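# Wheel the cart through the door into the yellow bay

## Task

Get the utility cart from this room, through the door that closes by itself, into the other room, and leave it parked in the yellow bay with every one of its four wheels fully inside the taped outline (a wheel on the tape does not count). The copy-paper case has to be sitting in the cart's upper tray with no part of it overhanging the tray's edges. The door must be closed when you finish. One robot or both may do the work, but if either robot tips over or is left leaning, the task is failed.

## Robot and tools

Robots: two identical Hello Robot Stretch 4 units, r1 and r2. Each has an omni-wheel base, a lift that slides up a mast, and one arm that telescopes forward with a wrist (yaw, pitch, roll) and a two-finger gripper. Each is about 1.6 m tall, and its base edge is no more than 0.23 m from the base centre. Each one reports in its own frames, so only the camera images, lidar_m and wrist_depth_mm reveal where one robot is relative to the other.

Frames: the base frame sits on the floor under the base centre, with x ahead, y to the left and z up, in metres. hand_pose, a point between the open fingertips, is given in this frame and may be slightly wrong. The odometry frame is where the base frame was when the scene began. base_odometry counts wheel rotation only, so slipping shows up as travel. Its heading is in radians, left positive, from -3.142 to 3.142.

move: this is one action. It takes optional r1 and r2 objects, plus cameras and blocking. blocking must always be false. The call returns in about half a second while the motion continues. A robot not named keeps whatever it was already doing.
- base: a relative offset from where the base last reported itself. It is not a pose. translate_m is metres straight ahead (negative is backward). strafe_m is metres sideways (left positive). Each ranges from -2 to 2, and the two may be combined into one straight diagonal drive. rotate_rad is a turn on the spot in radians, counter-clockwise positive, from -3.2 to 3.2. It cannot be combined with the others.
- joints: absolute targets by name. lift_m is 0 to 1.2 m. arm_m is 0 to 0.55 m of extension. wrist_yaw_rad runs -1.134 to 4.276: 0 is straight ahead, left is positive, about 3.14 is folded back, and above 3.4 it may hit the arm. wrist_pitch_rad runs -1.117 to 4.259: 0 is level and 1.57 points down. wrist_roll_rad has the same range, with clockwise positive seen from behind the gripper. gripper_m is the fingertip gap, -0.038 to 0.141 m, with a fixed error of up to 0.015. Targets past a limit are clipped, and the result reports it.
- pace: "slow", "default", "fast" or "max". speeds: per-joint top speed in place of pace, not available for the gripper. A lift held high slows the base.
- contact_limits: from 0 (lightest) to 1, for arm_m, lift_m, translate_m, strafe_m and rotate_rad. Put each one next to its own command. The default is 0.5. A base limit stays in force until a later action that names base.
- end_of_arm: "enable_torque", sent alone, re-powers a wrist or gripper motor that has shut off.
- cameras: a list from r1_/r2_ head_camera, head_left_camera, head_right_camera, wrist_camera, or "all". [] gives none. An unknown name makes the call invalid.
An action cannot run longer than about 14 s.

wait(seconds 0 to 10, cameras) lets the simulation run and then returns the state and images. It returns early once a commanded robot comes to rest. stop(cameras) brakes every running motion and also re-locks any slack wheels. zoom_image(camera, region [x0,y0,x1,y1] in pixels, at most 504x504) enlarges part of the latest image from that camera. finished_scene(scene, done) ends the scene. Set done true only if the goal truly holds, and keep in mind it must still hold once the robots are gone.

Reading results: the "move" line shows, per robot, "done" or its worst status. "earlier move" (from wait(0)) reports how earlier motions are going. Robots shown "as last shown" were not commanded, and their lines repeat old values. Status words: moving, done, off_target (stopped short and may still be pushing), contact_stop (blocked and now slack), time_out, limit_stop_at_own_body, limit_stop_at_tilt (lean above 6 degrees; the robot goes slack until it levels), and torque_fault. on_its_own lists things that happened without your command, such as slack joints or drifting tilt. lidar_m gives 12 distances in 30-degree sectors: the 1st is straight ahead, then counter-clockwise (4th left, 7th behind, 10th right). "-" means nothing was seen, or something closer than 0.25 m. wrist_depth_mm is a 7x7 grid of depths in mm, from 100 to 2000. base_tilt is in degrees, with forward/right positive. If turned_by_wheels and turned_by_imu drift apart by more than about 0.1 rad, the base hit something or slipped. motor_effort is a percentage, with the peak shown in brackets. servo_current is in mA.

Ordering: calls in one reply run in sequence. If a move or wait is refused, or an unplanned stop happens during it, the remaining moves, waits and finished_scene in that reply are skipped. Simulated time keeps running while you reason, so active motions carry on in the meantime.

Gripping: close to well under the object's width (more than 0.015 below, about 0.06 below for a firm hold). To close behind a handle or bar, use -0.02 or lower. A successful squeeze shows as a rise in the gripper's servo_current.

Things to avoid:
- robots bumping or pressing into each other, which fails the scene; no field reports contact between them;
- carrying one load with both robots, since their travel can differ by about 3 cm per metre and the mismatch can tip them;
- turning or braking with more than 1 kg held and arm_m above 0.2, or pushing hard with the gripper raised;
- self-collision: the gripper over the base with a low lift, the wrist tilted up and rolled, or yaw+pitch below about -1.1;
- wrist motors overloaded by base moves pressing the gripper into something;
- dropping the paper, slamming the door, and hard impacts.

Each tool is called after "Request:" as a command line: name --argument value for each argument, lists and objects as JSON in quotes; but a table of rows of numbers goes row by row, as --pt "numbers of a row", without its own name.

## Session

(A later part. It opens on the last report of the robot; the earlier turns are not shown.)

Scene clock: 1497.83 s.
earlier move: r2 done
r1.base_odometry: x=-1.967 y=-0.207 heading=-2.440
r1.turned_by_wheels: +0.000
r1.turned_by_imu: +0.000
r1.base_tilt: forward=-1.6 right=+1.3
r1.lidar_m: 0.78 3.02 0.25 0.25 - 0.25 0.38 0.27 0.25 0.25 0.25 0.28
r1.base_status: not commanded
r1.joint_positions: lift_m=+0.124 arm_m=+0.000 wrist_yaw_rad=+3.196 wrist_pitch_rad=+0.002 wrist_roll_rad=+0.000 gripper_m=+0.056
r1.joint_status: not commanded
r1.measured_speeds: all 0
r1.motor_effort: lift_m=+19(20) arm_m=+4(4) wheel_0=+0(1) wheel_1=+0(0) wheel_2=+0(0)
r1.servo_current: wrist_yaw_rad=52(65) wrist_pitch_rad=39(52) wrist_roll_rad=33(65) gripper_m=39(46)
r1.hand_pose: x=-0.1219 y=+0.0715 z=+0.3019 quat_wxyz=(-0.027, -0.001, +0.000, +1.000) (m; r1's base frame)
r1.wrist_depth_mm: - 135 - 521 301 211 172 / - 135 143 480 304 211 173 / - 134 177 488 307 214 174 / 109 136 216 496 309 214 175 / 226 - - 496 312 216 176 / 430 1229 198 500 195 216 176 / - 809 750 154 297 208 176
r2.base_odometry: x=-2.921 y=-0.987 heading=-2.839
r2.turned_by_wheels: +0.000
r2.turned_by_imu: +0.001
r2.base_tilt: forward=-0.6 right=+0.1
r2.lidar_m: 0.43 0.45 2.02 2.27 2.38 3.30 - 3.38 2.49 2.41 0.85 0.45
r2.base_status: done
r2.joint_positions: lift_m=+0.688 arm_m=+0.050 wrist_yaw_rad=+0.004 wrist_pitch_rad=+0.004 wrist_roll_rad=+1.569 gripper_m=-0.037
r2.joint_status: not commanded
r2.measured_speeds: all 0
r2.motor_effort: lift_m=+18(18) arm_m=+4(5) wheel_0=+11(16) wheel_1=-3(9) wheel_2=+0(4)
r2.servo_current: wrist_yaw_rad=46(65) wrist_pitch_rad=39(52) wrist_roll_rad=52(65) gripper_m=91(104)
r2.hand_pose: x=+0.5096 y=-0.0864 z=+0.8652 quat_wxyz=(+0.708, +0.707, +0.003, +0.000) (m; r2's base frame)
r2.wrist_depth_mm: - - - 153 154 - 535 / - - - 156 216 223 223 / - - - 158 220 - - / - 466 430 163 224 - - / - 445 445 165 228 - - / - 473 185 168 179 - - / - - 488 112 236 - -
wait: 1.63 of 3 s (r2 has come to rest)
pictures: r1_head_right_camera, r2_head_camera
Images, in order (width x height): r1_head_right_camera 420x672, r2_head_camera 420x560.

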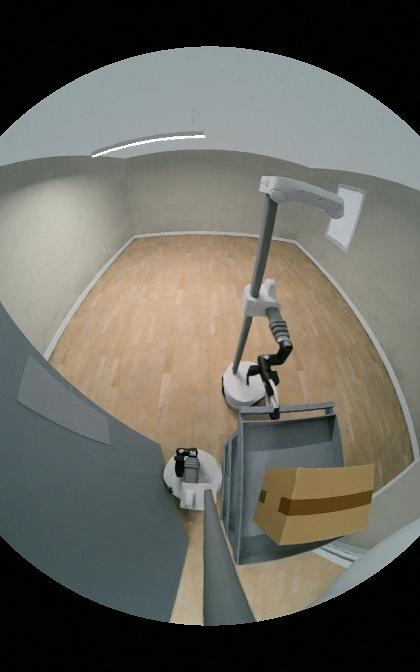

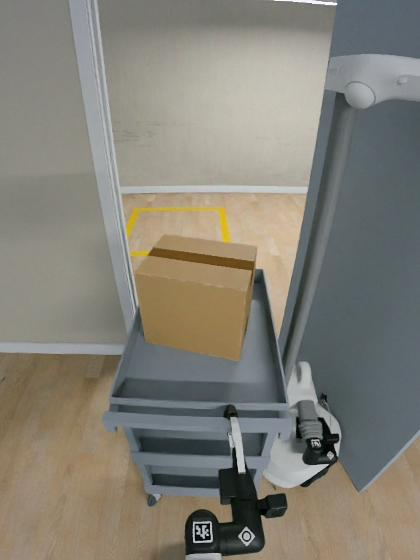

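Request:
move --r2 '{"base":{"translate_m":0.12},"pace":"slow"}' --blocking false --cameras '[]'

Request:
wait --seconds 3 --cameras '["r2_head_camera","r1_head_right_camera"]'

Request:
zoom_image --camera "r1_head_right_camera" --region '[140, 300, 420, 600]'

Scene clock: 1506.13 s.
move: r2 moving
r1: as last shown
r1.lidar_m: 0.80 3.06 0.25 0.25 - 0.25 0.36 0.28 0.25 0.25 0.25 0.26
r1.motor_effort: lift_m=+19(19) arm_m=+4(4) wheel_0=-1(1) wheel_1=+0(0) wheel_2=-1(1)
r1.servo_current: wrist_yaw_rad=46(72) wrist_pitch_rad=46(46) wrist_roll_rad=52(65) gripper_m=46(46)
r1.wrist_depth_mm: - 135 - 525 300 211 172 / - 135 143 480 304 211 173 / - 135 177 488 307 213 175 / 109 135 216 496 310 214 176 / 227 - - 500 312 216 176 / 436 1229 198 504 195 216 177 / - 809 768 154 296 208 176
r2.base_odometry: x=-2.933 y=-0.990 heading=-2.839
r2.turned_by_wheels: +0.000
r2.turned_by_imu: +0.001
r2.base_tilt: forward=-0.8 right=+0.1
r2.lidar_m: 0.43 0.46 2.03 2.28 2.40 3.30 - 3.37 2.50 2.41 0.84 0.44
r2.base_status: translate_m moving
r2.joint_positions: lift_m=+0.688 arm_m=+0.050 wrist_yaw_rad=+0.004 wrist_pitch_rad=+0.004 wrist_roll_rad=+1.569 gripper_m=-0.037
r2.joint_status: not commanded
r2.measured_speeds: translate_m=+0.049 strafe_m=-0.001 rotate_rad=-0.002 lift_m=+0.000 arm_m=+0.000 wrist_yaw_rad=-0.002 wrist_pitch_rad=+0.000 wrist_roll_rad=+0.000
r2.motor_effort: lift_m=+17(17) arm_m=+4(4) wheel_0=+12(15) wheel_1=+8(8) wheel_2=-12(12)
r2.servo_current: wrist_yaw_rad=52(52) wrist_pitch_rad=46(46) wrist_roll_rad=52(52) gripper_m=98(104)
r2.hand_pose: x=+0.5096 y=-0.0864 z=+0.8652 quat_wxyz=(+0.708, +0.707, +0.003, +0.000) (m; r2's base frame)
r2.wrist_depth_mm: - - - 154 154 - 530 / - - - 157 216 224 224 / - - - 159 220 - - / - 477 430 163 223 - - / - 445 439 165 227 - - / - 473 186 167 178 - - / - - 496 112 234 - -
pictures: none
No camera images: "cameras" was empty.

Scene clock: 1508.10 s.
earlier move: r2 done
r1.base_odometry: x=-1.967 y=-0.207 heading=-2.440
r1.turned_by_wheels: +0.000
r1.turned_by_imu: +0.000
r1.base_tilt: forward=-1.6 right=+1.3
r1.lidar_m: 5.13 2.99 0.25 0.26 - 0.25 0.40 0.27 0.25 0.25 0.25 0.43
r1.base_status: not commanded
r1.joint_positions: lift_m=+0.124 arm_m=+0.000 wrist_yaw_rad=+3.196 wrist_pitch_rad=+0.002 wrist_roll_rad=+0.000 gripper_m=+0.056
r1.joint_status: not commanded
r1.measured_speeds: all 0
r1.motor_effort: lift_m=+19(19) arm_m=+4(4) wheel_0=-1(1) wheel_1=+0(0) wheel_2=-1(1)
r1.servo_current: wrist_yaw_rad=52(72) wrist_pitch_rad=46(52) wrist_roll_rad=46(65) gripper_m=39(46)
r1.hand_pose: x=-0.1219 y=+0.0715 z=+0.3019 quat_wxyz=(-0.027, -0.001, +0.000, +1.000) (m; r1's base frame)
r1.wrist_depth_mm: - 135 - 521 301 211 172 / - 135 143 484 304 212 173 / - 134 176 484 307 214 174 / 109 136 216 492 310 214 175 / 137 1808 - 496 312 216 176 / - 1118 198 500 194 216 176 / - 759 768 154 297 208 176
r2.base_odometry: x=-3.035 y=-1.022 heading=-2.839
r2.turned_by_wheels: +0.000
r2.turned_by_imu: +0.000
r2.base_tilt: forward=-0.6 right=+0.1
r2.lidar_m: 0.41 0.49 1.86 2.27 2.40 3.30 - 3.36 2.52 2.42 0.59 0.45
r2.base_status: done
r2.joint_positions: lift_m=+0.688 arm_m=+0.050 wrist_yaw_rad=+0.003 wrist_pitch_rad=+0.004 wrist_roll_rad=+1.569 gripper_m=-0.037
r2.joint_status: not commanded
r2.measured_speeds: all 0
r2.motor_effort: lift_m=+17(18) arm_m=+4(4) wheel_0=+5(15) wheel_1=+5(10) wheel_2=-7(16)
r2.servo_current: wrist_yaw_rad=46(59) wrist_pitch_rad=33(46) wrist_roll_rad=39(59) gripper_m=91(104)
r2.hand_pose: x=+0.5095 y=-0.0866 z=+0.8652 quat_wxyz=(+0.708, +0.707, +0.002, +0.000) (m; r2's base frame)
r2.wrist_depth_mm: - - - 151 151 - - / - - - 155 214 220 220 / - - - 158 218 - - / - 449 430 162 224 - - / - 449 445 164 228 - - / - - 184 167 179 - - / - 146 508 112 236 - -
wait: 1.97 of 3 s (r2 has come to rest)
pictures: r1_head_right_camera, r2_head_camera
Images, in order (width x height): r1_head_right_camera 420x672, r2_head_camera 420x560.

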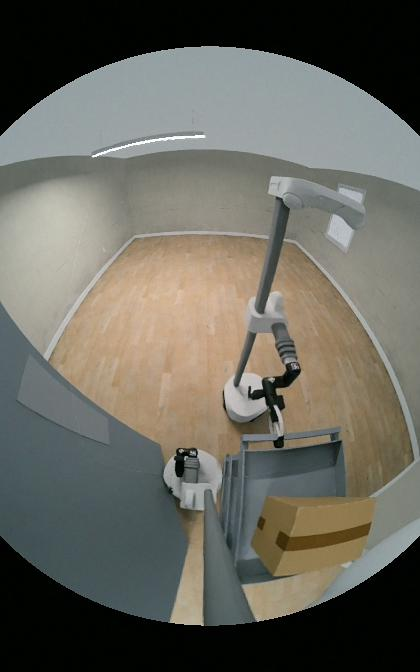

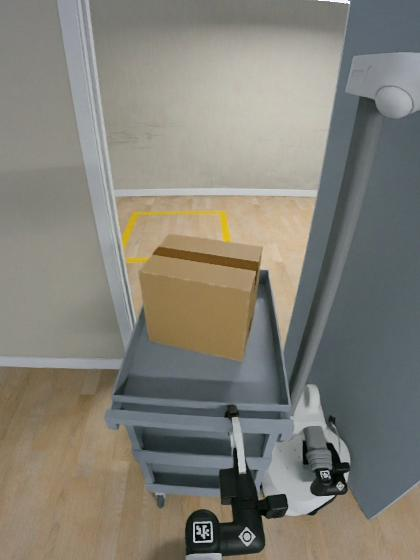

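Scaled by 1.680 from the camera's 420x672 image, which has a finer 600x960 frame.

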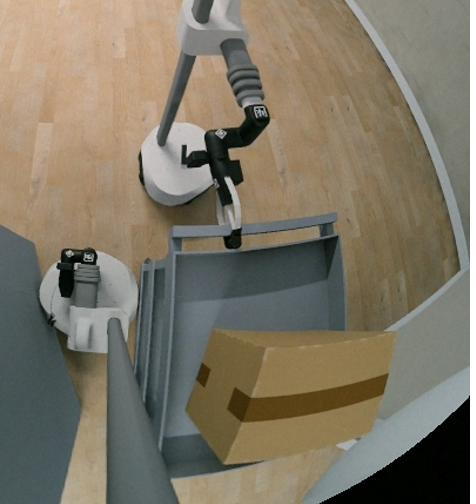

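Request:
move --r2 '{"base":{"strafe_m":0.1},"pace":"slow"}' --blocking false --cameras '[]'

Request:
wait --seconds 3 --cameras '["r2_head_camera"]'

Scene clock: 1519.13 s.
move: r2 moving
r1: as last shown
r1.lidar_m: 5.12 3.02 0.25 0.25 - 0.25 0.39 0.27 0.25 0.25 0.25 0.45
r1.motor_effort: lift_m=+19(19) arm_m=+4(4) wheel_0=+0(1) wheel_1=+0(0) wheel_2=-1(1)
r1.servo_current: wrist_yaw_rad=65(65) wrist_pitch_rad=39(46) wrist_roll_rad=46(72) gripper_m=46(46)
r1.wrist_depth_mm: - 135 - 525 300 211 172 / - 135 143 484 304 212 172 / - 134 177 488 307 214 175 / 109 135 216 496 309 215 175 / 137 1808 - 500 312 216 176 / - 1118 198 500 195 216 176 / - 473 768 154 297 207 176
r2.base_odometry: x=-3.031 y=-1.036 heading=-2.839
r2.turned_by_wheels: +0.000
r2.turned_by_imu: +0.000
r2.base_tilt: forward=-0.7 right=+0.1
r2.lidar_m: 0.41 0.49 1.87 2.23 2.38 3.25 - 3.41 2.50 2.42 0.61 0.46
r2.base_status: strafe_m moving
r2.joint_positions: lift_m=+0.688 arm_m=+0.050 wrist_yaw_rad=-0.001 wrist_pitch_rad=+0.004 wrist_roll_rad=+1.569 gripper_m=-0.037
r2.joint_status: not commanded
r2.measured_speeds: translate_m=+0.000 strafe_m=+0.055 rotate_rad=-0.002 lift_m=+0.000 arm_m=+0.000 wrist_yaw_rad=-0.031 wrist_pitch_rad=+0.000 wrist_roll_rad=+0.000
r2.motor_effort: lift_m=+17(18) arm_m=+4(4) wheel_0=-8(9) wheel_1=+7(8) wheel_2=+0(7)
r2.servo_current: wrist_yaw_rad=39(52) wrist_pitch_rad=46(52) wrist_roll_rad=52(59) gripper_m=104(104)
r2.hand_pose: x=+0.5092 y=-0.0877 z=+0.8652 quat_wxyz=(+0.708, +0.707, +0.001, -0.002) (m; r2's base frame)
r2.wrist_depth_mm: - - - 154 155 - - / - - - 158 216 224 224 / - - - 160 220 - - / - 459 430 163 224 - - / - 445 442 166 229 - - / - 477 183 168 179 - - / - 504 496 112 236 - -
pictures: none
No camera images: "cameras" was empty.

Scene clock: 1520.77 s.
earlier move: r2 done
r1.base_odometry: x=-1.967 y=-0.207 heading=-2.440
r1.turned_by_wheels: +0.000
r1.turned_by_imu: +0.000
r1.base_tilt: forward=-1.6 right=+1.3
r1.lidar_m: 5.12 3.06 0.25 0.25 - 0.25 0.38 0.28 0.25 0.25 0.25 0.50
r1.base_status: not commanded
r1.joint_positions: lift_m=+0.124 arm_m=+0.000 wrist_yaw_rad=+3.196 wrist_pitch_rad=+0.002 wrist_roll_rad=+0.000 gripper_m=+0.056
r1.joint_status: not commanded
r1.measured_speeds: all 0
r1.motor_effort: lift_m=+19(20) arm_m=+4(4) wheel_0=+0(1) wheel_1=+0(1) wheel_2=-1(1)
r1.servo_current: wrist_yaw_rad=46(72) wrist_pitch_rad=33(52) wrist_roll_rad=52(72) gripper_m=46(46)
r1.hand_pose: x=-0.1219 y=+0.0715 z=+0.3019 quat_wxyz=(-0.027, -0.001, +0.000, +1.000) (m; r1's base frame)
r1.wrist_depth_mm: - 135 - 521 301 211 172 / - 135 143 484 304 212 173 / - 135 176 488 307 214 174 / 109 136 217 496 310 215 175 / 137 1756 - 496 314 216 176 / 549 1118 198 500 195 216 176 / - 759 768 154 296 207 176
r2.base_odometry: x=-3.006 y=-1.118 heading=-2.839
r2.turned_by_wheels: +0.000
r2.turned_by_imu: +0.000
r2.base_tilt: forward=-0.6 right=+0.1
r2.lidar_m: 0.41 0.49 1.86 2.16 2.29 3.15 - 3.55 2.62 2.51 0.62 0.43
r2.base_status: done
r2.joint_positions: lift_m=+0.688 arm_m=+0.050 wrist_yaw_rad=-0.004 wrist_pitch_rad=+0.004 wrist_roll_rad=+1.569 gripper_m=-0.037
r2.joint_status: not commanded
r2.measured_speeds: all 0
r2.motor_effort: lift_m=+17(18) arm_m=+4(4) wheel_0=-7(14) wheel_1=+3(8) wheel_2=+0(7)
r2.servo_current: wrist_yaw_rad=46(59) wrist_pitch_rad=33(52) wrist_roll_rad=52(59) gripper_m=98(104)
r2.hand_pose: x=+0.5089 y=-0.0885 z=+0.8652 quat_wxyz=(+0.708, +0.707, +0.000, -0.003) (m; r2's base frame)
r2.wrist_depth_mm: - - - 144 201 213 1205 / - - - 147 206 - - / - 492 433 151 213 - - / - 436 430 158 220 - - / - 473 466 163 226 - - / - - 184 167 179 732 - / - - - 112 243 - -
wait: 1.63 of 3 s (r2 has come to rest)
pictures: r2_head_camera
Images, in order (width x height): r2_head_camera 420x560.

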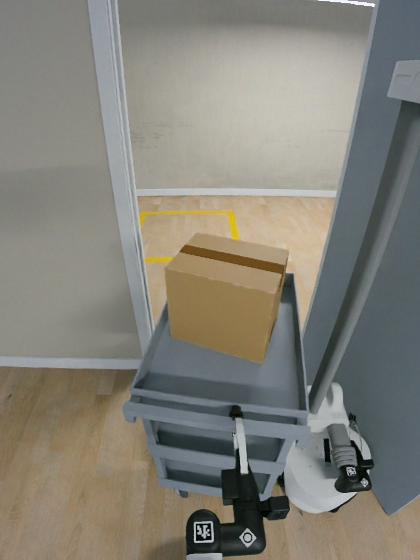

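Request:
move --r2 '{"base":{"strafe_m":-0.14},"pace":"slow"}' --blocking false --cameras '[]'

Request:
wait --seconds 3.5 --cameras '[]'

Request:
move --r2 '{"joints":{"arm_m":0.25},"pace":"slow"}' --blocking false --cameras '[]'

Request:
wait --seconds 4 --cameras '["r2_head_camera","r1_head_right_camera"]'

Request:
zoom_image --camera "r1_head_right_camera" --region '[140, 300, 420, 600]'

Scene clock: 1536.23 s.
move: r2 moving
r1: as last shown
r1.lidar_m: 5.14 3.05 0.25 0.25 - 0.25 0.39 0.29 0.26 0.25 0.25 0.48
r1.motor_effort: lift_m=+19(20) arm_m=+4(4) wheel_0=-1(1) wheel_1=+0(0) wheel_2=-1(1)
r1.servo_current: wrist_yaw_rad=39(59) wrist_pitch_rad=39(46) wrist_roll_rad=59(59) gripper_m=39(46)
r1.wrist_depth_mm: - 135 - 521 300 211 172 / - 135 143 484 304 212 173 / - 135 177 488 307 214 174 / 109 135 216 492 310 214 175 / 137 1756 - 500 312 216 176 / 549 1118 198 504 195 216 177 / - 768 768 154 297 207 176
r2.base_odometry: x=-3.010 y=-1.104 heading=-2.839
r2.turned_by_wheels: +0.000
r2.turned_by_imu: +0.001
r2.base_tilt: forward=-0.7 right=+0.1
r2.lidar_m: 0.46 0.51 1.89 2.18 2.31 3.20 - 3.53 2.60 2.51 0.60 0.43
r2.base_status: strafe_m moving
r2.joint_positions: lift_m=+0.688 arm_m=+0.050 wrist_yaw_rad=+0.000 wrist_pitch_rad=+0.004 wrist_roll_rad=+1.569 gripper_m=-0.037
r2.joint_status: not commanded
r2.measured_speeds: translate_m=-0.001 strafe_m=-0.055 rotate_rad=+0.005 lift_m=+0.000 arm_m=+0.000 wrist_yaw_rad=+0.029 wrist_pitch_rad=+0.000 wrist_roll_rad=+0.000
r2.motor_effort: lift_m=+17(17) arm_m=+4(5) wheel_0=+7(10) wheel_1=-7(9) wheel_2=+0(1)
r2.servo_current: wrist_yaw_rad=46(59) wrist_pitch_rad=39(52) wrist_roll_rad=46(59) gripper_m=98(104)
r2.hand_pose: x=+0.5092 y=-0.0875 z=+0.8652 quat_wxyz=(+0.708, +0.707, +0.001, -0.001) (m; r2's base frame)
r2.wrist_depth_mm: - - - 140 196 205 - / - - - 145 204 - - / - 477 424 150 211 - - / - 436 433 156 218 - - / - 480 466 161 226 - - / - - 184 167 178 732 - / - - - 112 243 - -
pictures: none
No camera images: "cameras" was empty.

Scene clock: 1538.30 s.
earlier move: r2 done
r1.base_odometry: x=-1.967 y=-0.207 heading=-2.440
r1.turned_by_wheels: +0.000
r1.turned_by_imu: +0.000
r1.base_tilt: forward=-1.6 right=+1.3
r1.lidar_m: 0.64 3.01 0.25 0.25 - 0.25 0.34 0.29 0.25 0.25 0.25 0.38
r1.base_status: not commanded
r1.joint_positions: lift_m=+0.124 arm_m=+0.000 wrist_yaw_rad=+3.196 wrist_pitch_rad=+0.002 wrist_roll_rad=+0.000 gripper_m=+0.056
r1.joint_status: not commanded
r1.measured_speeds: all 0
r1.motor_effort: lift_m=+19(20) arm_m=+4(4) wheel_0=-1(2) wheel_1=-1(2) wheel_2=-1(2)
r1.servo_current: wrist_yaw_rad=39(65) wrist_pitch_rad=46(59) wrist_roll_rad=59(65) gripper_m=46(46)
r1.hand_pose: x=-0.1219 y=+0.0715 z=+0.3019 quat_wxyz=(-0.027, -0.001, +0.000, +1.000) (m; r1's base frame)
r1.wrist_depth_mm: - 135 - 521 301 211 172 / - 135 143 480 306 211 173 / - 135 177 488 307 214 175 / 109 135 216 496 310 214 175 / 137 1756 - 496 312 216 176 / - 1118 198 500 195 216 177 / - 759 768 154 296 207 176
r2.base_odometry: x=-3.047 y=-0.984 heading=-2.839
r2.turned_by_wheels: +0.000
r2.turned_by_imu: +0.001
r2.base_tilt: forward=-0.7 right=+0.0
r2.lidar_m: 0.40 0.48 1.87 2.32 2.45 3.35 - 3.34 2.46 2.39 0.62 0.45
r2.base_status: done
r2.joint_positions: lift_m=+0.688 arm_m=+0.050 wrist_yaw_rad=+0.004 wrist_pitch_rad=+0.004 wrist_roll_rad=+1.569 gripper_m=-0.037
r2.joint_status: not commanded
r2.measured_speeds: all 0
r2.motor_effort: lift_m=+17(18) arm_m=+4(5) wheel_0=+11(15) wheel_1=-2(9) wheel_2=+0(2)
r2.servo_current: wrist_yaw_rad=52(65) wrist_pitch_rad=39(52) wrist_roll_rad=52(59) gripper_m=98(104)
r2.hand_pose: x=+0.5096 y=-0.0864 z=+0.8652 quat_wxyz=(+0.708, +0.707, +0.003, +0.000) (m; r2's base frame)
r2.wrist_depth_mm: - - - - - - - / - - - 154 - 1708 1182 / - - - 156 217 222 224 / - - 504 161 222 - - / - 442 436 164 228 - - / - 477 186 167 179 - - / - 504 496 112 236 - -
wait: 2.07 of 3.5 s (r2 has come to rest)
pictures: none
No camera images: "cameras" was empty.

Scene clock: 1538.80 s.
move: r2 moving
r1: as last shown
r1.base_tilt: forward=-1.6 right=+1.2
r1.lidar_m: 0.64 3.01 0.25 0.25 - 0.25 0.38 0.27 0.25 0.25 0.25 0.38
r1.motor_effort: lift_m=+19(20) arm_m=+4(4) wheel_0=-2(2) wheel_1=-1(1) wheel_2=-1(1)
r1.servo_current: wrist_yaw_rad=59(59) wrist_pitch_rad=39(52) wrist_roll_rad=39(72) gripper_m=39(46)
r1.wrist_depth_mm: - 135 - 521 301 211 172 / - 135 143 484 306 211 173 / - 135 177 488 307 213 175 / 109 136 216 492 309 214 175 / 137 1756 - 496 312 216 176 / - 1118 198 500 195 216 176 / - 473 768 154 294 207 176
r2.base_odometry: x=-3.047 y=-0.984 heading=-2.839
r2.turned_by_wheels: +0.000
r2.turned_by_imu: +0.000
r2.base_tilt: forward=-0.7 right=+0.1
r2.lidar_m: 0.44 0.49 1.85 2.30 2.43 3.37 - 3.30 2.47 2.37 0.63 0.47
r2.base_status: not commanded
r2.joint_positions: lift_m=+0.688 arm_m=+0.062 wrist_yaw_rad=+0.004 wrist_pitch_rad=+0.004 wrist_roll_rad=+1.569 gripper_m=-0.037
r2.joint_status: arm_m moving
r2.measured_speeds: translate_m=+0.000 strafe_m=+0.000 rotate_rad=+0.000 lift_m=+0.000 arm_m=+0.048 wrist_yaw_rad=+0.000 wrist_pitch_rad=+0.000 wrist_roll_rad=+0.000
r2.motor_effort: lift_m=+17(18) arm_m=+7(13) wheel_0=+10(12) wheel_1=-3(3) wheel_2=+0(0)
r2.servo_current: wrist_yaw_rad=59(65) wrist_pitch_rad=39(46) wrist_roll_rad=26(52) gripper_m=98(104)
r2.hand_pose: x=+0.5219 y=-0.0864 z=+0.8652 quat_wxyz=(+0.708, +0.707, +0.003, +0.000) (m; r2's base frame)
r2.wrist_depth_mm: - - - - - - - / - - - 154 - 1708 1182 / - - - 155 216 222 223 / - - 496 160 221 - - / - 442 436 164 226 - - / - 477 186 167 179 - - / - 500 492 112 236 - -
pictures: none
No camera images: "cameras" was empty.

Scene clock: 1541.60 s.
earlier move: r2 done
r1.base_odometry: x=-1.967 y=-0.207 heading=-2.440
r1.turned_by_wheels: +0.000
r1.turned_by_imu: +0.000
r1.base_tilt: forward=-1.6 right=+1.3
r1.lidar_m: 0.65 3.01 0.25 0.25 - 0.25 0.36 0.29 0.25 0.25 0.25 0.46
r1.base_status: not commanded
r1.joint_positions: lift_m=+0.124 arm_m=+0.000 wrist_yaw_rad=+3.196 wrist_pitch_rad=+0.002 wrist_roll_rad=+0.000 gripper_m=+0.056
r1.joint_status: not commanded
r1.measured_speeds: all 0
r1.motor_effort: lift_m=+19(20) arm_m=+4(4) wheel_0=-1(3) wheel_1=-1(1) wheel_2=-1(1)
r1.servo_current: wrist_yaw_rad=46(72) wrist_pitch_rad=46(52) wrist_roll_rad=52(72) gripper_m=46(46)
r1.hand_pose: x=-0.1219 y=+0.0715 z=+0.3019 quat_wxyz=(-0.027, -0.001, +0.000, +1.000) (m; r1's base frame)
r1.wrist_depth_mm: - 135 - 521 300 211 172 / - 135 143 480 304 212 173 / - 134 177 488 307 214 174 / 109 135 216 496 310 215 175 / 137 - - 500 310 216 176 / - - 194 500 194 216 176 / - - 759 154 297 208 176
r2.base_odometry: x=-3.047 y=-0.984 heading=-2.839
r2.turned_by_wheels: -0.001
r2.turned_by_imu: +0.000
r2.base_tilt: forward=-0.7 right=+0.0
r2.lidar_m: 0.64 0.71 1.86 2.31 2.44 3.37 - 3.31 2.47 2.37 0.60 0.49
r2.base_status: not commanded
r2.joint_positions: lift_m=+0.688 arm_m=+0.250 wrist_yaw_rad=-0.002 wrist_pitch_rad=+0.004 wrist_roll_rad=+1.569 gripper_m=-0.037
r2.joint_status: all done
r2.measured_speeds: all 0
r2.motor_effort: lift_m=+17(18) arm_m=+9(15) wheel_0=+3(12) wheel_1=-2(3) wheel_2=+0(1)
r2.servo_current: wrist_yaw_rad=46(65) wrist_pitch_rad=39(52) wrist_roll_rad=46(59) gripper_m=91(104)
r2.hand_pose: x=+0.7088 y=-0.0880 z=+0.8652 quat_wxyz=(+0.708, +0.707, +0.001, -0.002) (m; r2's base frame)
r2.wrist_depth_mm: - - - - - - - / - - - 154 154 1576 1182 / - - - 155 216 223 224 / - - 484 161 222 - - / - 442 436 164 228 - - / - 484 186 167 179 - - / - - 504 112 239 - -
wait: 2.80 of 4 s (r2 has come to rest)
pictures: r1_head_right_camera, r2_head_camera
Images, in order (width x height): r1_head_right_camera 420x672, r2_head_camera 420x560.

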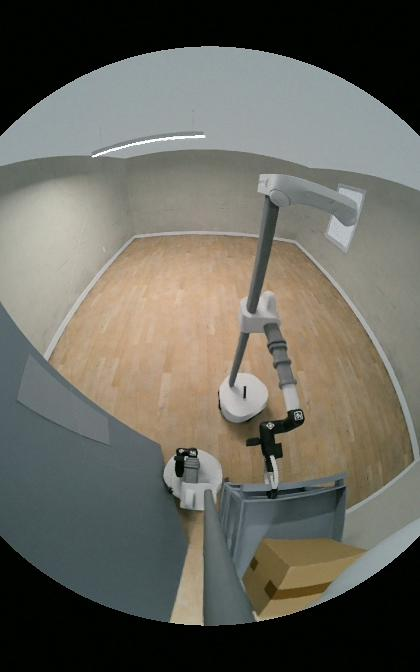

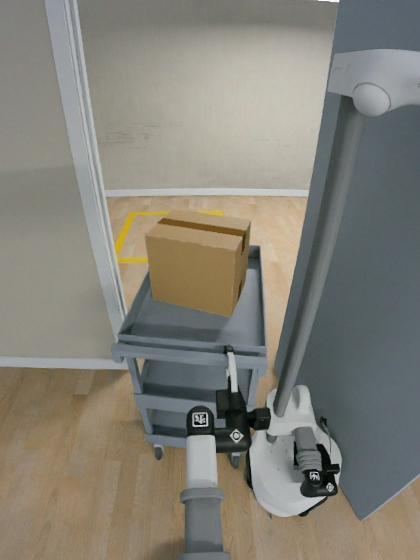

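Scaled by 1.680 from the camera's 420x672 image, which has a finer 600x960 frame.

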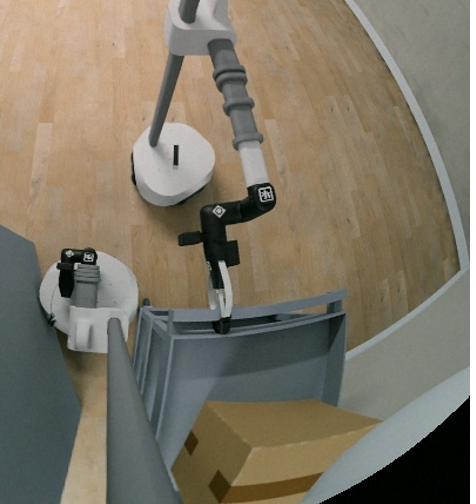

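Request:
move --r2 '{"joints":{"arm_m":0.5},"pace":"slow"}' --blocking false --cameras '[]'

Request:
wait --seconds 5 --cameras '["r2_head_camera"]'

Scene clock: 1545.77 s.
move: r2 moving
r1: as last shown
r1.lidar_m: 0.65 3.02 0.25 0.25 - 0.25 0.36 0.28 0.25 0.25 0.26 0.50
r1.motor_effort: lift_m=+19(19) arm_m=+4(4) wheel_0=-2(2) wheel_1=-1(1) wheel_2=-1(1)
r1.servo_current: wrist_yaw_rad=65(65) wrist_pitch_rad=46(46) wrist_roll_rad=39(65) gripper_m=39(46)
r1.wrist_depth_mm: - 135 - 525 301 211 172 / - 135 143 484 304 211 174 / - 134 177 488 307 214 174 / 109 136 216 492 310 215 175 / 137 - - 500 312 216 176 / - - 195 500 194 216 176 / - - 759 154 296 207 176
r2.base_odometry: x=-3.047 y=-0.984 heading=-2.839
r2.turned_by_wheels: +0.000
r2.turned_by_imu: +0.000
r2.base_tilt: forward=-0.7 right=+0.1
r2.lidar_m: 0.65 0.69 1.87 2.29 2.44 3.39 - 3.31 2.46 2.38 0.60 0.52
r2.base_status: not commanded
r2.joint_positions: lift_m=+0.688 arm_m=+0.262 wrist_yaw_rad=-0.004 wrist_pitch_rad=+0.004 wrist_roll_rad=+1.569 gripper_m=-0.037
r2.joint_status: arm_m moving
r2.measured_speeds: translate_m=+0.000 strafe_m=+0.000 rotate_rad=+0.000 lift_m=+0.000 arm_m=+0.049 wrist_yaw_rad=-0.005 wrist_pitch_rad=+0.000 wrist_roll_rad=+0.000
r2.motor_effort: lift_m=+17(17) arm_m=+11(14) wheel_0=+2(3) wheel_1=-2(3) wheel_2=+0(1)
r2.servo_current: wrist_yaw_rad=46(65) wrist_pitch_rad=39(46) wrist_roll_rad=46(52) gripper_m=98(104)
r2.hand_pose: x=+0.7213 y=-0.0884 z=+0.8652 quat_wxyz=(+0.708, +0.707, +0.000, -0.003) (m; r2's base frame)
r2.wrist_depth_mm: - - - - - - - / - - - 153 154 1576 1182 / - - - 155 216 222 223 / - - 488 160 222 - - / - 445 439 164 227 - - / - 480 185 167 179 - - / - - 500 112 238 - -
pictures: none
No camera images: "cameras" was empty.

Scene clock: 1549.03 s.
earlier move: r2 done
r1.base_odometry: x=-1.967 y=-0.207 heading=-2.440
r1.turned_by_wheels: +0.000
r1.turned_by_imu: +0.000
r1.base_tilt: forward=-1.5 right=+1.3
r1.lidar_m: 0.64 3.05 0.25 0.25 - 0.25 0.38 0.31 0.25 0.25 0.37 0.49
r1.base_status: not commanded
r1.joint_positions: lift_m=+0.124 arm_m=+0.000 wrist_yaw_rad=+3.196 wrist_pitch_rad=+0.002 wrist_roll_rad=+0.000 gripper_m=+0.056
r1.joint_status: not commanded
r1.measured_speeds: all 0
r1.motor_effort: lift_m=+19(19) arm_m=+4(4) wheel_0=-2(3) wheel_1=-1(1) wheel_2=-1(1)
r1.servo_current: wrist_yaw_rad=59(65) wrist_pitch_rad=39(52) wrist_roll_rad=39(72) gripper_m=33(46)
r1.hand_pose: x=-0.1219 y=+0.0715 z=+0.3019 quat_wxyz=(-0.027, -0.001, +0.000, +1.000) (m; r1's base frame)
r1.wrist_depth_mm: - 135 - 525 300 211 172 / - 135 143 484 303 212 173 / - 134 177 488 307 214 175 / 109 135 216 488 310 214 175 / 137 - - 500 312 216 176 / - - 195 500 195 217 176 / - 759 759 154 297 208 176
r2.base_odometry: x=-3.047 y=-0.984 heading=-2.840
r2.turned_by_wheels: +0.000
r2.turned_by_imu: +0.000
r2.base_tilt: forward=-0.7 right=+0.1
r2.lidar_m: 0.86 1.33 1.88 2.29 2.43 3.34 - 3.34 2.45 2.35 0.64 0.54
r2.base_status: not commanded
r2.joint_positions: lift_m=+0.688 arm_m=+0.500 wrist_yaw_rad=-0.005 wrist_pitch_rad=+0.004 wrist_roll_rad=+1.569 gripper_m=-0.037
r2.joint_status: all done
r2.measured_speeds: all 0
r2.motor_effort: lift_m=+17(18) arm_m=+9(14) wheel_0=+0(3) wheel_1=-2(3) wheel_2=-2(2)
r2.servo_current: wrist_yaw_rad=52(65) wrist_pitch_rad=39(52) wrist_roll_rad=46(65) gripper_m=98(104)
r2.hand_pose: x=+0.9586 y=-0.0888 z=+0.8652 quat_wxyz=(+0.708, +0.707, +0.000, -0.003) (m; r2's base frame)
r2.wrist_depth_mm: - - - - - 1708 1205 / - - - 144 146 1499 1138 / - - 615 148 209 214 - / - 455 430 155 216 - - / - 466 452 161 225 - - / - - 184 166 179 - - / - - 530 112 244 - -
wait: 3.27 of 5 s (r2 has come to rest)
pictures: r2_head_camera
Images, in order (width x height): r2_head_camera 420x560.

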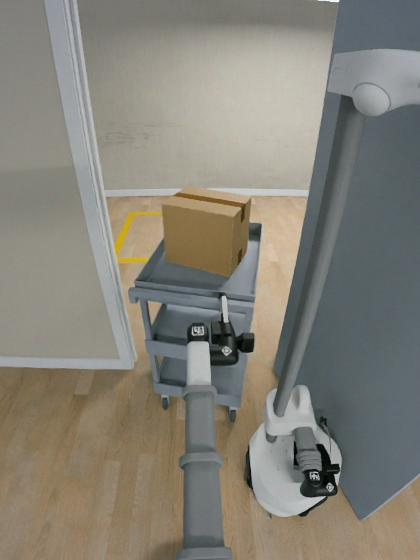

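Request:
move --r2 '{"joints":{"gripper_m":0.08}}' --blocking false --cameras '[]'

Request:
wait --seconds 2 --cameras '[]'

Request:
move --r2 '{"joints":{"arm_m":0.4},"pace":"slow"}' --blocking false --cameras '[]'

Request:
wait --seconds 3 --cameras '[]'

Request:
move --r2 '{"base":{"strafe_m":0.16},"pace":"slow"}' --blocking false --cameras '[]'

Request:
wait --seconds 3 --cameras '["r1_head_right_camera","r2_head_camera"]'

Request:
zoom_image --camera "r1_head_right_camera" --region '[140, 300, 420, 600]'

Scene clock: 1566.50 s.
move: r2 moving
r1: as last shown
r1.base_tilt: forward=-1.6 right=+1.3
r1.lidar_m: 0.65 3.02 0.25 0.25 - 0.25 0.37 0.32 0.27 0.25 0.34 0.49
r1.motor_effort: lift_m=+19(19) arm_m=+4(4) wheel_0=-2(2) wheel_1=-1(1) wheel_2=-1(1)
r1.servo_current: wrist_yaw_rad=46(65) wrist_pitch_rad=46(46) wrist_roll_rad=52(65) gripper_m=46(46)
r1.wrist_depth_mm: - 135 - 525 301 211 173 / - 135 143 484 304 211 173 / - 135 177 484 307 214 174 / 109 135 216 496 310 215 176 / 137 - - 496 312 216 176 / - - 194 500 194 216 176 / - 759 759 154 296 208 176
r2.base_odometry: x=-3.047 y=-0.984 heading=-2.840
r2.turned_by_wheels: +0.000
r2.turned_by_imu: +0.001
r2.base_tilt: forward=-0.7 right=+0.1
r2.lidar_m: 0.89 1.35 1.83 2.31 2.41 3.34 - 3.34 2.46 2.37 0.60 0.53
r2.base_status: not commanded
r2.joint_positions: lift_m=+0.688 arm_m=+0.500 wrist_yaw_rad=-0.005 wrist_pitch_rad=+0.004 wrist_roll_rad=+1.569 gripper_m=-0.012
r2.joint_status: gripper_m moving
r2.measured_speeds: all 0
r2.motor_effort: lift_m=+17(18) arm_m=+9(9) wheel_0=+0(1) wheel_1=-3(3) wheel_2=-1(2)
r2.servo_current: wrist_yaw_rad=52(59) wrist_pitch_rad=39(46) wrist_roll_rad=59(59) gripper_m=78(104)
r2.hand_pose: x=+0.9586 y=-0.0888 z=+0.8652 quat_wxyz=(+0.708, +0.707, +0.000, -0.003) (m; r2's base frame)
r2.wrist_depth_mm: - - - - - 1708 1182 / - - - 148 207 1499 1118 / - - 627 152 213 218 - / - 492 436 159 220 - - / - 469 459 165 230 - - / - - 186 170 182 - - / - - - 112 246 - -
pictures: none
No camera images: "cameras" was empty.

Scene clock: 1567.83 s.
earlier move: r2 done
r1.base_odometry: x=-1.967 y=-0.207 heading=-2.440
r1.turned_by_wheels: +0.000
r1.turned_by_imu: +0.000
r1.base_tilt: forward=-1.6 right=+1.3
r1.lidar_m: 0.65 3.00 0.25 0.26 - 0.25 0.39 0.31 0.26 0.25 0.36 0.48
r1.base_status: not commanded
r1.joint_positions: lift_m=+0.124 arm_m=+0.000 wrist_yaw_rad=+3.196 wrist_pitch_rad=+0.002 wrist_roll_rad=+0.000 gripper_m=+0.056
r1.joint_status: not commanded
r1.measured_speeds: all 0
r1.motor_effort: lift_m=+19(19) arm_m=+4(4) wheel_0=-2(2) wheel_1=-1(1) wheel_2=-1(1)
r1.servo_current: wrist_yaw_rad=59(72) wrist_pitch_rad=39(52) wrist_roll_rad=46(65) gripper_m=46(46)
r1.hand_pose: x=-0.1219 y=+0.0715 z=+0.3019 quat_wxyz=(-0.027, -0.001, +0.000, +1.000) (m; r1's base frame)
r1.wrist_depth_mm: - 135 - 521 301 211 172 / - 135 143 480 304 211 173 / - 135 177 488 306 214 174 / 109 135 216 492 310 214 175 / 137 - - 496 312 216 176 / - - 194 504 195 216 176 / - 768 768 154 296 208 176
r2.base_odometry: x=-3.047 y=-0.984 heading=-2.840
r2.turned_by_wheels: +0.000
r2.turned_by_imu: +0.000
r2.base_tilt: forward=-0.7 right=+0.1
r2.lidar_m: 0.89 1.34 1.86 2.32 2.42 3.31 - 3.35 2.44 2.38 0.61 0.51
r2.base_status: not commanded
r2.joint_positions: lift_m=+0.688 arm_m=+0.500 wrist_yaw_rad=-0.003 wrist_pitch_rad=+0.004 wrist_roll_rad=+1.569 gripper_m=+0.080
r2.joint_status: all done
r2.measured_speeds: all 0
r2.motor_effort: lift_m=+17(18) arm_m=+7(9) wheel_0=+1(1) wheel_1=-2(3) wheel_2=-1(2)
r2.servo_current: wrist_yaw_rad=59(59) wrist_pitch_rad=39(52) wrist_roll_rad=59(59) gripper_m=52(130)
r2.hand_pose: x=+0.9588 y=-0.0882 z=+0.8652 quat_wxyz=(+0.708, +0.707, +0.000, -0.002) (m; r2's base frame)
r2.wrist_depth_mm: - - - - - 1756 1182 / - - - 160 161 1430 1160 / - - 585 164 225 - - / - 473 445 173 235 - - / - - 469 180 241 - - / - - 196 186 196 798 - / - - 564 112 262 1983 -
wait: 1.33 of 2 s (r2 has come to rest)
pictures: none
No camera images: "cameras" was empty.

Scene clock: 1568.33 s.
move: r2 moving
r1: as last shown
r1.base_tilt: forward=-1.6 right=+1.2
r1.lidar_m: 0.60 3.07 0.25 0.27 - 0.25 0.39 0.32 0.25 0.26 0.36 0.47
r1.servo_current: wrist_yaw_rad=59(65) wrist_pitch_rad=39(46) wrist_roll_rad=52(59) gripper_m=39(46)
r1.wrist_depth_mm: - 135 - 521 300 211 172 / - 135 143 480 304 211 173 / - 134 177 484 307 213 174 / 109 136 216 492 310 213 176 / 137 - - 496 314 216 176 / - - 195 500 195 216 176 / - 759 759 154 297 208 176
r2.base_odometry: x=-3.047 y=-0.984 heading=-2.840
r2.turned_by_wheels: +0.000
r2.turned_by_imu: +0.000
r2.base_tilt: forward=-0.7 right=+0.1
r2.lidar_m: 0.88 1.32 1.87 2.30 2.43 3.34 - 3.35 2.46 2.37 0.62 0.51
r2.base_status: not commanded
r2.joint_positions: lift_m=+0.688 arm_m=+0.488 wrist_yaw_rad=-0.003 wrist_pitch_rad=+0.004 wrist_roll_rad=+1.569 gripper_m=+0.080
r2.joint_status: arm_m moving
r2.measured_speeds: translate_m=+0.000 strafe_m=+0.000 rotate_rad=+0.000 lift_m=+0.000 arm_m=-0.049 wrist_yaw_rad=+0.000 wrist_pitch_rad=+0.000 wrist_roll_rad=+0.000
r2.motor_effort: lift_m=+17(18) arm_m=-7(9) wheel_0=+0(1) wheel_1=-3(3) wheel_2=-2(2)
r2.servo_current: wrist_yaw_rad=46(59) wrist_pitch_rad=46(46) wrist_roll_rad=39(52) gripper_m=52(59)
r2.hand_pose: x=+0.9466 y=-0.0882 z=+0.8652 quat_wxyz=(+0.708, +0.707, +0.000, -0.002) (m; r2's base frame)
r2.wrist_depth_mm: - - - - - 1756 1182 / - - - - 236 1430 1138 / - - 609 176 236 - - / - 488 455 183 245 - - / - - 484 250 253 - - / - - 196 200 196 788 - / - - 580 112 276 1921 -
pictures: none
No camera images: "cameras" was empty.

Scene clock: 1570.13 s.
earlier move: r2 done
r1.base_odometry: x=-1.967 y=-0.207 heading=-2.440
r1.turned_by_wheels: +0.000
r1.turned_by_imu: +0.000
r1.base_tilt: forward=-1.6 right=+1.3
r1.lidar_m: 0.65 3.02 0.25 0.25 - 0.25 0.38 0.32 0.29 0.25 0.29 0.50
r1.base_status: not commanded
r1.joint_positions: lift_m=+0.124 arm_m=+0.000 wrist_yaw_rad=+3.196 wrist_pitch_rad=+0.002 wrist_roll_rad=+0.000 gripper_m=+0.056
r1.joint_status: not commanded
r1.measured_speeds: all 0
r1.motor_effort: lift_m=+19(19) arm_m=+4(4) wheel_0=-2(2) wheel_1=-1(1) wheel_2=-1(1)
r1.servo_current: wrist_yaw_rad=46(65) wrist_pitch_rad=39(52) wrist_roll_rad=26(72) gripper_m=39(46)
r1.hand_pose: x=-0.1219 y=+0.0715 z=+0.3019 quat_wxyz=(-0.027, -0.001, +0.000, +1.000) (m; r1's base frame)
r1.wrist_depth_mm: - 135 - 521 300 211 172 / - 135 143 480 304 211 173 / - 135 177 484 306 214 175 / 109 135 216 492 310 214 175 / 137 - - 500 310 216 176 / - - 194 500 195 216 176 / - 759 759 154 296 208 176
r2.base_odometry: x=-3.047 y=-0.984 heading=-2.840
r2.turned_by_wheels: +0.000
r2.turned_by_imu: +0.000
r2.base_tilt: forward=-0.6 right=+0.1
r2.lidar_m: 0.86 1.33 1.86 2.30 2.41 3.36 - 3.32 2.46 2.37 0.59 0.52
r2.base_status: not commanded
r2.joint_positions: lift_m=+0.688 arm_m=+0.400 wrist_yaw_rad=-0.003 wrist_pitch_rad=+0.004 wrist_roll_rad=+1.569 gripper_m=+0.080
r2.joint_status: all done
r2.measured_speeds: all 0
r2.motor_effort: lift_m=+18(18) arm_m=-7(12) wheel_0=+1(1) wheel_1=-2(3) wheel_2=-1(2)
r2.servo_current: wrist_yaw_rad=52(59) wrist_pitch_rad=46(52) wrist_roll_rad=39(59) gripper_m=52(59)
r2.hand_pose: x=+0.8593 y=-0.0882 z=+0.8652 quat_wxyz=(+0.708, +0.707, +0.000, -0.002) (m; r2's base frame)
r2.wrist_depth_mm: - - - - - 1808 1205 / - - - - - 1808 1205 / - - 723 267 322 327 325 / - - 559 332 338 - - / - - 580 345 349 - - / - - 196 297 196 - - / - - - 112 - 1921 -
wait: 1.80 of 3 s (r2 has come to rest)
pictures: none
No camera images: "cameras" was empty.

Scene clock: 1570.63 s.
move: r2 moving
r1: as last shown
r1.lidar_m: 0.71 3.07 0.25 0.25 - 0.25 0.39 0.34 0.34 0.25 0.32 0.50
r1.servo_current: wrist_yaw_rad=65(65) wrist_pitch_rad=46(46) wrist_roll_rad=59(65) gripper_m=39(46)
r1.wrist_depth_mm: - 135 - 525 301 211 172 / - 135 143 480 304 212 173 / - 135 177 492 307 214 174 / 109 135 216 496 309 215 175 / 137 - - 496 310 216 176 / - - 194 500 195 216 176 / - 759 759 154 297 208 176
r2.base_odometry: x=-3.043 y=-0.998 heading=-2.840
r2.turned_by_wheels: +0.000
r2.turned_by_imu: +0.000
r2.base_tilt: forward=-0.6 right=+0.1
r2.lidar_m: 0.89 1.34 1.85 2.31 2.40 3.31 - 3.37 2.45 2.38 0.60 0.53
r2.base_status: strafe_m moving
r2.joint_positions: lift_m=+0.688 arm_m=+0.400 wrist_yaw_rad=-0.003 wrist_pitch_rad=+0.004 wrist_roll_rad=+1.569 gripper_m=+0.080
r2.joint_status: not commanded
r2.measured_speeds: translate_m=+0.000 strafe_m=+0.057 rotate_rad=-0.002 lift_m=+0.000 arm_m=+0.000 wrist_yaw_rad=+0.000 wrist_pitch_rad=+0.000 wrist_roll_rad=+0.000
r2.motor_effort: lift_m=+17(18) arm_m=-7(8) wheel_0=-9(10) wheel_1=+7(10) wheel_2=+0(2)
r2.servo_current: wrist_yaw_rad=52(59) wrist_pitch_rad=46(46) wrist_roll_rad=46(52) gripper_m=52(59)
r2.hand_pose: x=+0.8593 y=-0.0882 z=+0.8652 quat_wxyz=(+0.708, +0.707, +0.000, -0.002) (m; r2's base frame)
r2.wrist_depth_mm: - - - - - 1661 1205 / - - - - - 1708 1229 / - - 691 268 327 329 - / - - 559 336 342 - - / - - 591 349 353 - - / - - 196 301 196 788 - / - - - 112 - 1921 -
pictures: none
No camera images: "cameras" was empty.

Scene clock: 1572.87 s.
earlier move: r2 done
r1.base_odometry: x=-1.967 y=-0.207 heading=-2.440
r1.turned_by_wheels: +0.000
r1.turned_by_imu: +0.000
r1.base_tilt: forward=-1.6 right=+1.3
r1.lidar_m: 5.14 3.03 0.25 0.25 - 0.25 0.37 0.33 0.36 0.35 0.51 0.63
r1.base_status: not commanded
r1.joint_positions: lift_m=+0.124 arm_m=+0.000 wrist_yaw_rad=+3.196 wrist_pitch_rad=+0.002 wrist_roll_rad=+0.000 gripper_m=+0.056
r1.joint_status: not commanded
r1.measured_speeds: all 0
r1.motor_effort: lift_m=+19(19) arm_m=+4(4) wheel_0=-2(2) wheel_1=-1(1) wheel_2=-1(1)
r1.servo_current: wrist_yaw_rad=78(78) wrist_pitch_rad=39(52) wrist_roll_rad=33(72) gripper_m=46(46)
r1.hand_pose: x=-0.1219 y=+0.0715 z=+0.3019 quat_wxyz=(-0.027, -0.001, +0.000, +1.000) (m; r1's base frame)
r1.wrist_depth_mm: - 135 - 521 301 211 172 / - 135 143 480 304 212 173 / - 135 177 484 307 214 175 / 109 136 217 492 310 215 175 / 137 - - 500 310 216 176 / - - 194 504 195 216 176 / - 768 759 154 297 208 176
r2.base_odometry: x=-3.000 y=-1.137 heading=-2.840
r2.turned_by_wheels: +0.000
r2.turned_by_imu: +0.000
r2.base_tilt: forward=-0.7 right=+0.1
r2.lidar_m: 0.91 1.32 1.87 2.15 2.25 3.11 - 3.56 2.63 2.54 0.63 0.58
r2.base_status: done
r2.joint_positions: lift_m=+0.688 arm_m=+0.400 wrist_yaw_rad=-0.003 wrist_pitch_rad=+0.004 wrist_roll_rad=+1.569 gripper_m=+0.080
r2.joint_status: not commanded
r2.measured_speeds: all 0
r2.motor_effort: lift_m=+17(18) arm_m=-7(8) wheel_0=-5(11) wheel_1=+4(10) wheel_2=+0(2)
r2.servo_current: wrist_yaw_rad=33(59) wrist_pitch_rad=46(46) wrist_roll_rad=33(59) gripper_m=52(59)
r2.hand_pose: x=+0.8593 y=-0.0882 z=+0.8652 quat_wxyz=(+0.708, +0.707, +0.000, -0.002) (m; r2's base frame)
r2.wrist_depth_mm: - - - 332 338 - - / - - 549 345 904 - - / - - 574 357 364 - - / - - 615 375 379 - - / - - 668 387 394 809 - / - - 196 343 196 1661 517 / - - - 112 433 - -
wait: 2.23 of 3 s (r2 has come to rest)
pictures: r1_head_right_camera, r2_head_camera
Images, in order (width x height): r1_head_right_camera 420x672, r2_head_camera 420x560.

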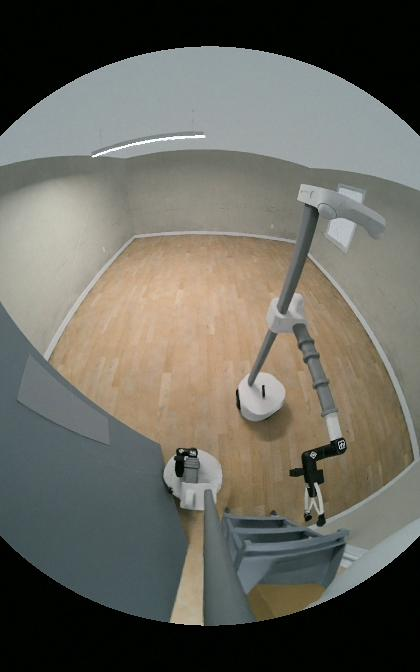

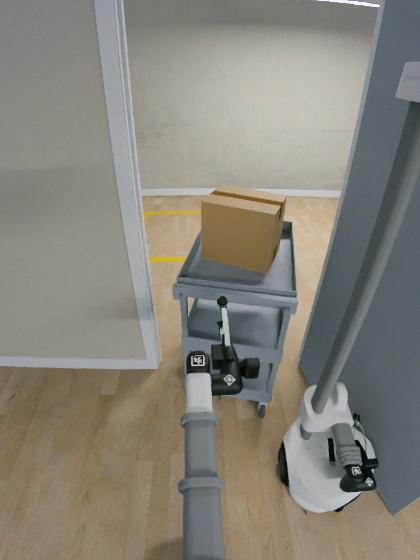

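Scaled by 1.680 from the camera's 420x672 image, which has a finer 600x960 frame.

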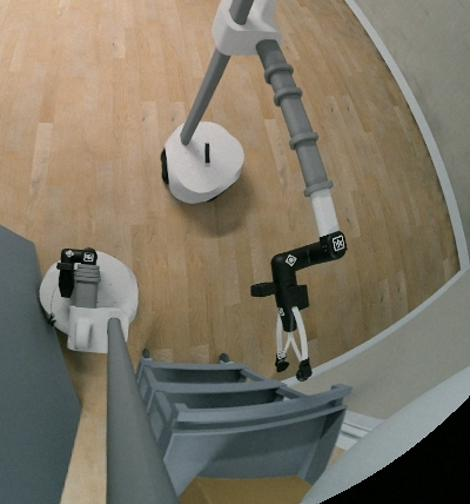

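Request:
move --r2 '{"base":{"rotate_rad":-0.015},"joints":{"arm_m":0.03}}' --blocking false --cameras '[]'

Request:
wait --seconds 3 --cameras '[]'

Request:
move --r2 '{"base":{"translate_m":0.2},"pace":"slow"}' --blocking false --cameras '[]'

Request:
wait --seconds 3.5 --cameras '["r1_head_right_camera","r2_head_camera"]'

Request:
zoom_image --camera "r1_head_right_camera" --region '[140, 300, 420, 600]'

Scene clock: 1586.37 s.
move: r2 moving
r1: as last shown
r1.lidar_m: 5.13 3.02 0.25 0.25 - 0.25 0.36 0.31 0.35 0.38 0.39 0.61
r1.servo_current: wrist_yaw_rad=52(59) wrist_pitch_rad=46(46) wrist_roll_rad=46(65) gripper_m=39(46)
r1.wrist_depth_mm: - 135 - 525 300 211 172 / - 135 143 480 303 212 173 / - 135 177 484 307 214 174 / 109 136 216 496 309 214 175 / 137 - - 500 312 216 176 / - - 195 500 195 216 176 / - 759 768 154 296 208 176
r2.base_odometry: x=-3.000 y=-1.137 heading=-2.854
r2.turned_by_wheels: -0.015
r2.turned_by_imu: -0.014
r2.base_tilt: forward=-0.7 right=+0.1
r2.lidar_m: 0.91 1.31 1.81 2.11 2.25 3.09 - 3.59 2.64 2.51 0.62 0.63
r2.base_status: done
r2.joint_positions: lift_m=+0.688 arm_m=+0.349 wrist_yaw_rad=-0.002 wrist_pitch_rad=+0.004 wrist_roll_rad=+1.569 gripper_m=+0.080
r2.joint_status: arm_m moving
r2.measured_speeds: translate_m=+0.000 strafe_m=+0.000 rotate_rad=+0.000 lift_m=+0.000 arm_m=-0.195 wrist_yaw_rad=+0.000 wrist_pitch_rad=+0.000 wrist_roll_rad=+0.000
r2.motor_effort: lift_m=+17(17) arm_m=-6(10) wheel_0=-1(3) wheel_1=+1(9) wheel_2=+3(6)
r2.servo_current: wrist_yaw_rad=52(59) wrist_pitch_rad=46(46) wrist_roll_rad=46(59) gripper_m=46(59)
r2.hand_pose: x=+0.8085 y=-0.0880 z=+0.8652 quat_wxyz=(+0.708, +0.707, +0.001, -0.002) (m; r2's base frame)
r2.wrist_depth_mm: - - - 373 379 - - / - - 676 387 991 - - / - - 621 402 1025 - - / - - 668 418 1060 - - / - - 699 433 - 831 - / - - 196 449 196 676 488 / - - - 112 473 - -
pictures: none
No camera images: "cameras" was empty.

Scene clock: 1588.07 s.
earlier move: r2 done
r1.base_odometry: x=-1.967 y=-0.207 heading=-2.440
r1.turned_by_wheels: +0.000
r1.turned_by_imu: +0.000
r1.base_tilt: forward=-1.6 right=+1.3
r1.lidar_m: 5.14 3.03 0.25 0.25 - 0.25 0.37 0.31 0.32 2.12 0.46 0.51
r1.base_status: not commanded
r1.joint_positions: lift_m=+0.124 arm_m=+0.000 wrist_yaw_rad=+3.196 wrist_pitch_rad=+0.002 wrist_roll_rad=+0.000 gripper_m=+0.056
r1.joint_status: not commanded
r1.measured_speeds: all 0
r1.motor_effort: lift_m=+19(20) arm_m=+4(4) wheel_0=-1(2) wheel_1=-1(1) wheel_2=-1(1)
r1.servo_current: wrist_yaw_rad=65(72) wrist_pitch_rad=46(46) wrist_roll_rad=52(72) gripper_m=39(46)
r1.hand_pose: x=-0.1219 y=+0.0715 z=+0.3019 quat_wxyz=(-0.027, -0.001, +0.000, +1.000) (m; r1's base frame)
r1.wrist_depth_mm: - 135 - 521 300 211 172 / - 135 143 484 304 211 173 / - 134 177 488 306 214 175 / 109 136 216 492 310 215 175 / 137 - - 496 312 216 176 / - - 195 500 195 216 176 / - 768 759 154 297 207 176
r2.base_odometry: x=-3.000 y=-1.137 heading=-2.854
r2.turned_by_wheels: +0.000
r2.turned_by_imu: +0.000
r2.base_tilt: forward=-0.7 right=+0.1
r2.lidar_m: 0.90 1.35 1.85 2.15 2.26 3.11 - 3.60 2.61 2.53 0.63 0.62
r2.base_status: done
r2.joint_positions: lift_m=+0.688 arm_m=+0.030 wrist_yaw_rad=-0.002 wrist_pitch_rad=+0.004 wrist_roll_rad=+1.569 gripper_m=+0.080
r2.joint_status: all done
r2.measured_speeds: all 0
r2.motor_effort: lift_m=+17(18) arm_m=-7(13) wheel_0=+0(3) wheel_1=+0(9) wheel_2=+2(6)
r2.servo_current: wrist_yaw_rad=46(59) wrist_pitch_rad=46(46) wrist_roll_rad=39(59) gripper_m=46(59)
r2.hand_pose: x=+0.4893 y=-0.0880 z=+0.8652 quat_wxyz=(+0.708, +0.707, +0.001, -0.002) (m; r2's base frame)
r2.wrist_depth_mm: - - - - - 1708 1229 / - - - - - 1430 1229 / - - 1060 946 - 715 - / - - - 960 - 750 - / - - - - - 788 - / - - 193 809 193 1618 1229 / - - - 112 - - -
wait: 1.70 of 3 s (r2 has come to rest)
pictures: none
No camera images: "cameras" was empty.

Scene clock: 1588.57 s.
move: r2 moving
r1: as last shown
r1.lidar_m: 5.13 3.06 0.25 0.25 - 0.25 0.38 0.31 0.35 2.15 0.46 0.52
r1.motor_effort: lift_m=+19(19) arm_m=+4(4) wheel_0=-2(2) wheel_1=-1(1) wheel_2=-1(1)
r1.servo_current: wrist_yaw_rad=52(65) wrist_pitch_rad=39(52) wrist_roll_rad=46(52) gripper_m=39(46)
r1.wrist_depth_mm: - 135 - 521 301 211 172 / - 135 143 480 304 211 173 / - 135 177 484 307 213 175 / 109 135 216 496 310 213 175 / 137 - - 496 312 216 176 / - - 195 504 195 216 177 / - 768 759 154 297 207 176
r2.base_odometry: x=-3.012 y=-1.140 heading=-2.854
r2.turned_by_wheels: +0.000
r2.turned_by_imu: +0.000
r2.base_tilt: forward=-0.7 right=+0.1
r2.lidar_m: 0.88 1.33 1.83 2.16 2.23 3.11 - 3.61 2.64 2.54 0.61 0.61
r2.base_status: translate_m moving
r2.joint_positions: lift_m=+0.688 arm_m=+0.030 wrist_yaw_rad=-0.002 wrist_pitch_rad=+0.004 wrist_roll_rad=+1.569 gripper_m=+0.080
r2.joint_status: not commanded
r2.measured_speeds: translate_m=+0.049 strafe_m=-0.001 rotate_rad=+0.001 lift_m=+0.000 arm_m=+0.000 wrist_yaw_rad=+0.000 wrist_pitch_rad=+0.000 wrist_roll_rad=+0.000
r2.motor_effort: lift_m=+17(17) arm_m=-7(7) wheel_0=+8(11) wheel_1=+5(6) wheel_2=-8(10)
r2.servo_current: wrist_yaw_rad=46(52) wrist_pitch_rad=39(46) wrist_roll_rad=39(52) gripper_m=52(59)
r2.hand_pose: x=+0.4893 y=-0.0880 z=+0.8652 quat_wxyz=(+0.708, +0.707, +0.001, -0.002) (m; r2's base frame)
r2.wrist_depth_mm: - - - - - 1756 1205 / - - - - - 1430 1182 / - - 1042 917 - 715 - / - - - 976 - 750 - / - - - - - 788 - / - - 192 759 193 1576 1205 / - - - 112 - - -
pictures: none
No camera images: "cameras" was empty.

Scene clock: 1591.37 s.
earlier move: r2 done
r1.base_odometry: x=-1.967 y=-0.207 heading=-2.440
r1.turned_by_wheels: +0.000
r1.turned_by_imu: +0.000
r1.base_tilt: forward=-1.6 right=+1.3
r1.lidar_m: 5.14 3.08 0.25 0.25 - 0.25 0.35 0.32 0.36 0.42 0.43 0.51
r1.base_status: not commanded
r1.joint_positions: lift_m=+0.124 arm_m=+0.000 wrist_yaw_rad=+3.196 wrist_pitch_rad=+0.002 wrist_roll_rad=+0.000 gripper_m=+0.056
r1.joint_status: not commanded
r1.measured_speeds: all 0
r1.motor_effort: lift_m=+19(19) arm_m=+4(4) wheel_0=-1(2) wheel_1=-1(1) wheel_2=-1(1)
r1.servo_current: wrist_yaw_rad=39(65) wrist_pitch_rad=39(52) wrist_roll_rad=52(72) gripper_m=46(52)
r1.hand_pose: x=-0.1219 y=+0.0715 z=+0.3019 quat_wxyz=(-0.027, -0.001, +0.000, +1.000) (m; r1's base frame)
r1.wrist_depth_mm: - 135 - 525 301 211 172 / - 135 143 484 304 211 173 / - 135 177 488 307 214 174 / 109 135 216 496 309 214 176 / 137 - - 496 312 216 176 / - - 195 500 195 216 176 / - 750 759 154 296 207 176
r2.base_odometry: x=-3.192 y=-1.193 heading=-2.854
r2.turned_by_wheels: +0.000
r2.turned_by_imu: +0.000
r2.base_tilt: forward=-0.7 right=+0.0
r2.lidar_m: 0.71 1.11 1.55 2.16 2.25 3.09 - 3.64 2.64 0.86 0.44 0.50
r2.base_status: done
r2.joint_positions: lift_m=+0.688 arm_m=+0.030 wrist_yaw_rad=-0.002 wrist_pitch_rad=+0.004 wrist_roll_rad=+1.569 gripper_m=+0.080
r2.joint_status: not commanded
r2.measured_speeds: all 0
r2.motor_effort: lift_m=+17(18) arm_m=-8(8) wheel_0=+4(11) wheel_1=+5(7) wheel_2=-6(10)
r2.servo_current: wrist_yaw_rad=46(59) wrist_pitch_rad=39(52) wrist_roll_rad=33(59) gripper_m=59(59)
r2.hand_pose: x=+0.4893 y=-0.0880 z=+0.8652 quat_wxyz=(+0.708, +0.707, +0.001, -0.002) (m; r2's base frame)
r2.wrist_depth_mm: - - - - - 1708 1138 / - - - 512 - - 508 / - - 741 741 - - 530 / - - 809 798 - - 554 / - - - - - 788 574 / - - 196 603 195 615 1118 / - 143 - 112 - - -
wait: 2.80 of 3.5 s (r2 has come to rest)
pictures: r1_head_right_camera, r2_head_camera
Images, in order (width x height): r1_head_right_camera 420x672, r2_head_camera 420x560.

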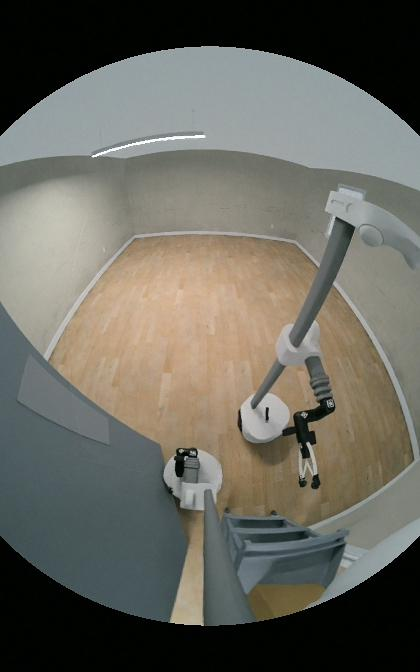

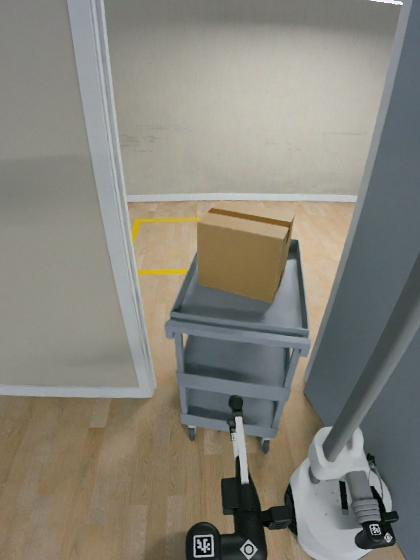

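Scaled by 1.680 from the camera's 420x672 image, which has a finer 600x960 frame.

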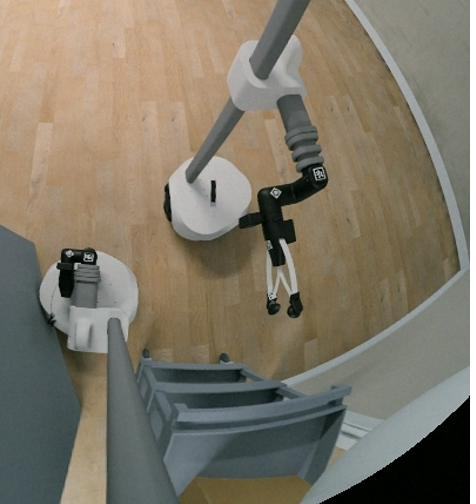

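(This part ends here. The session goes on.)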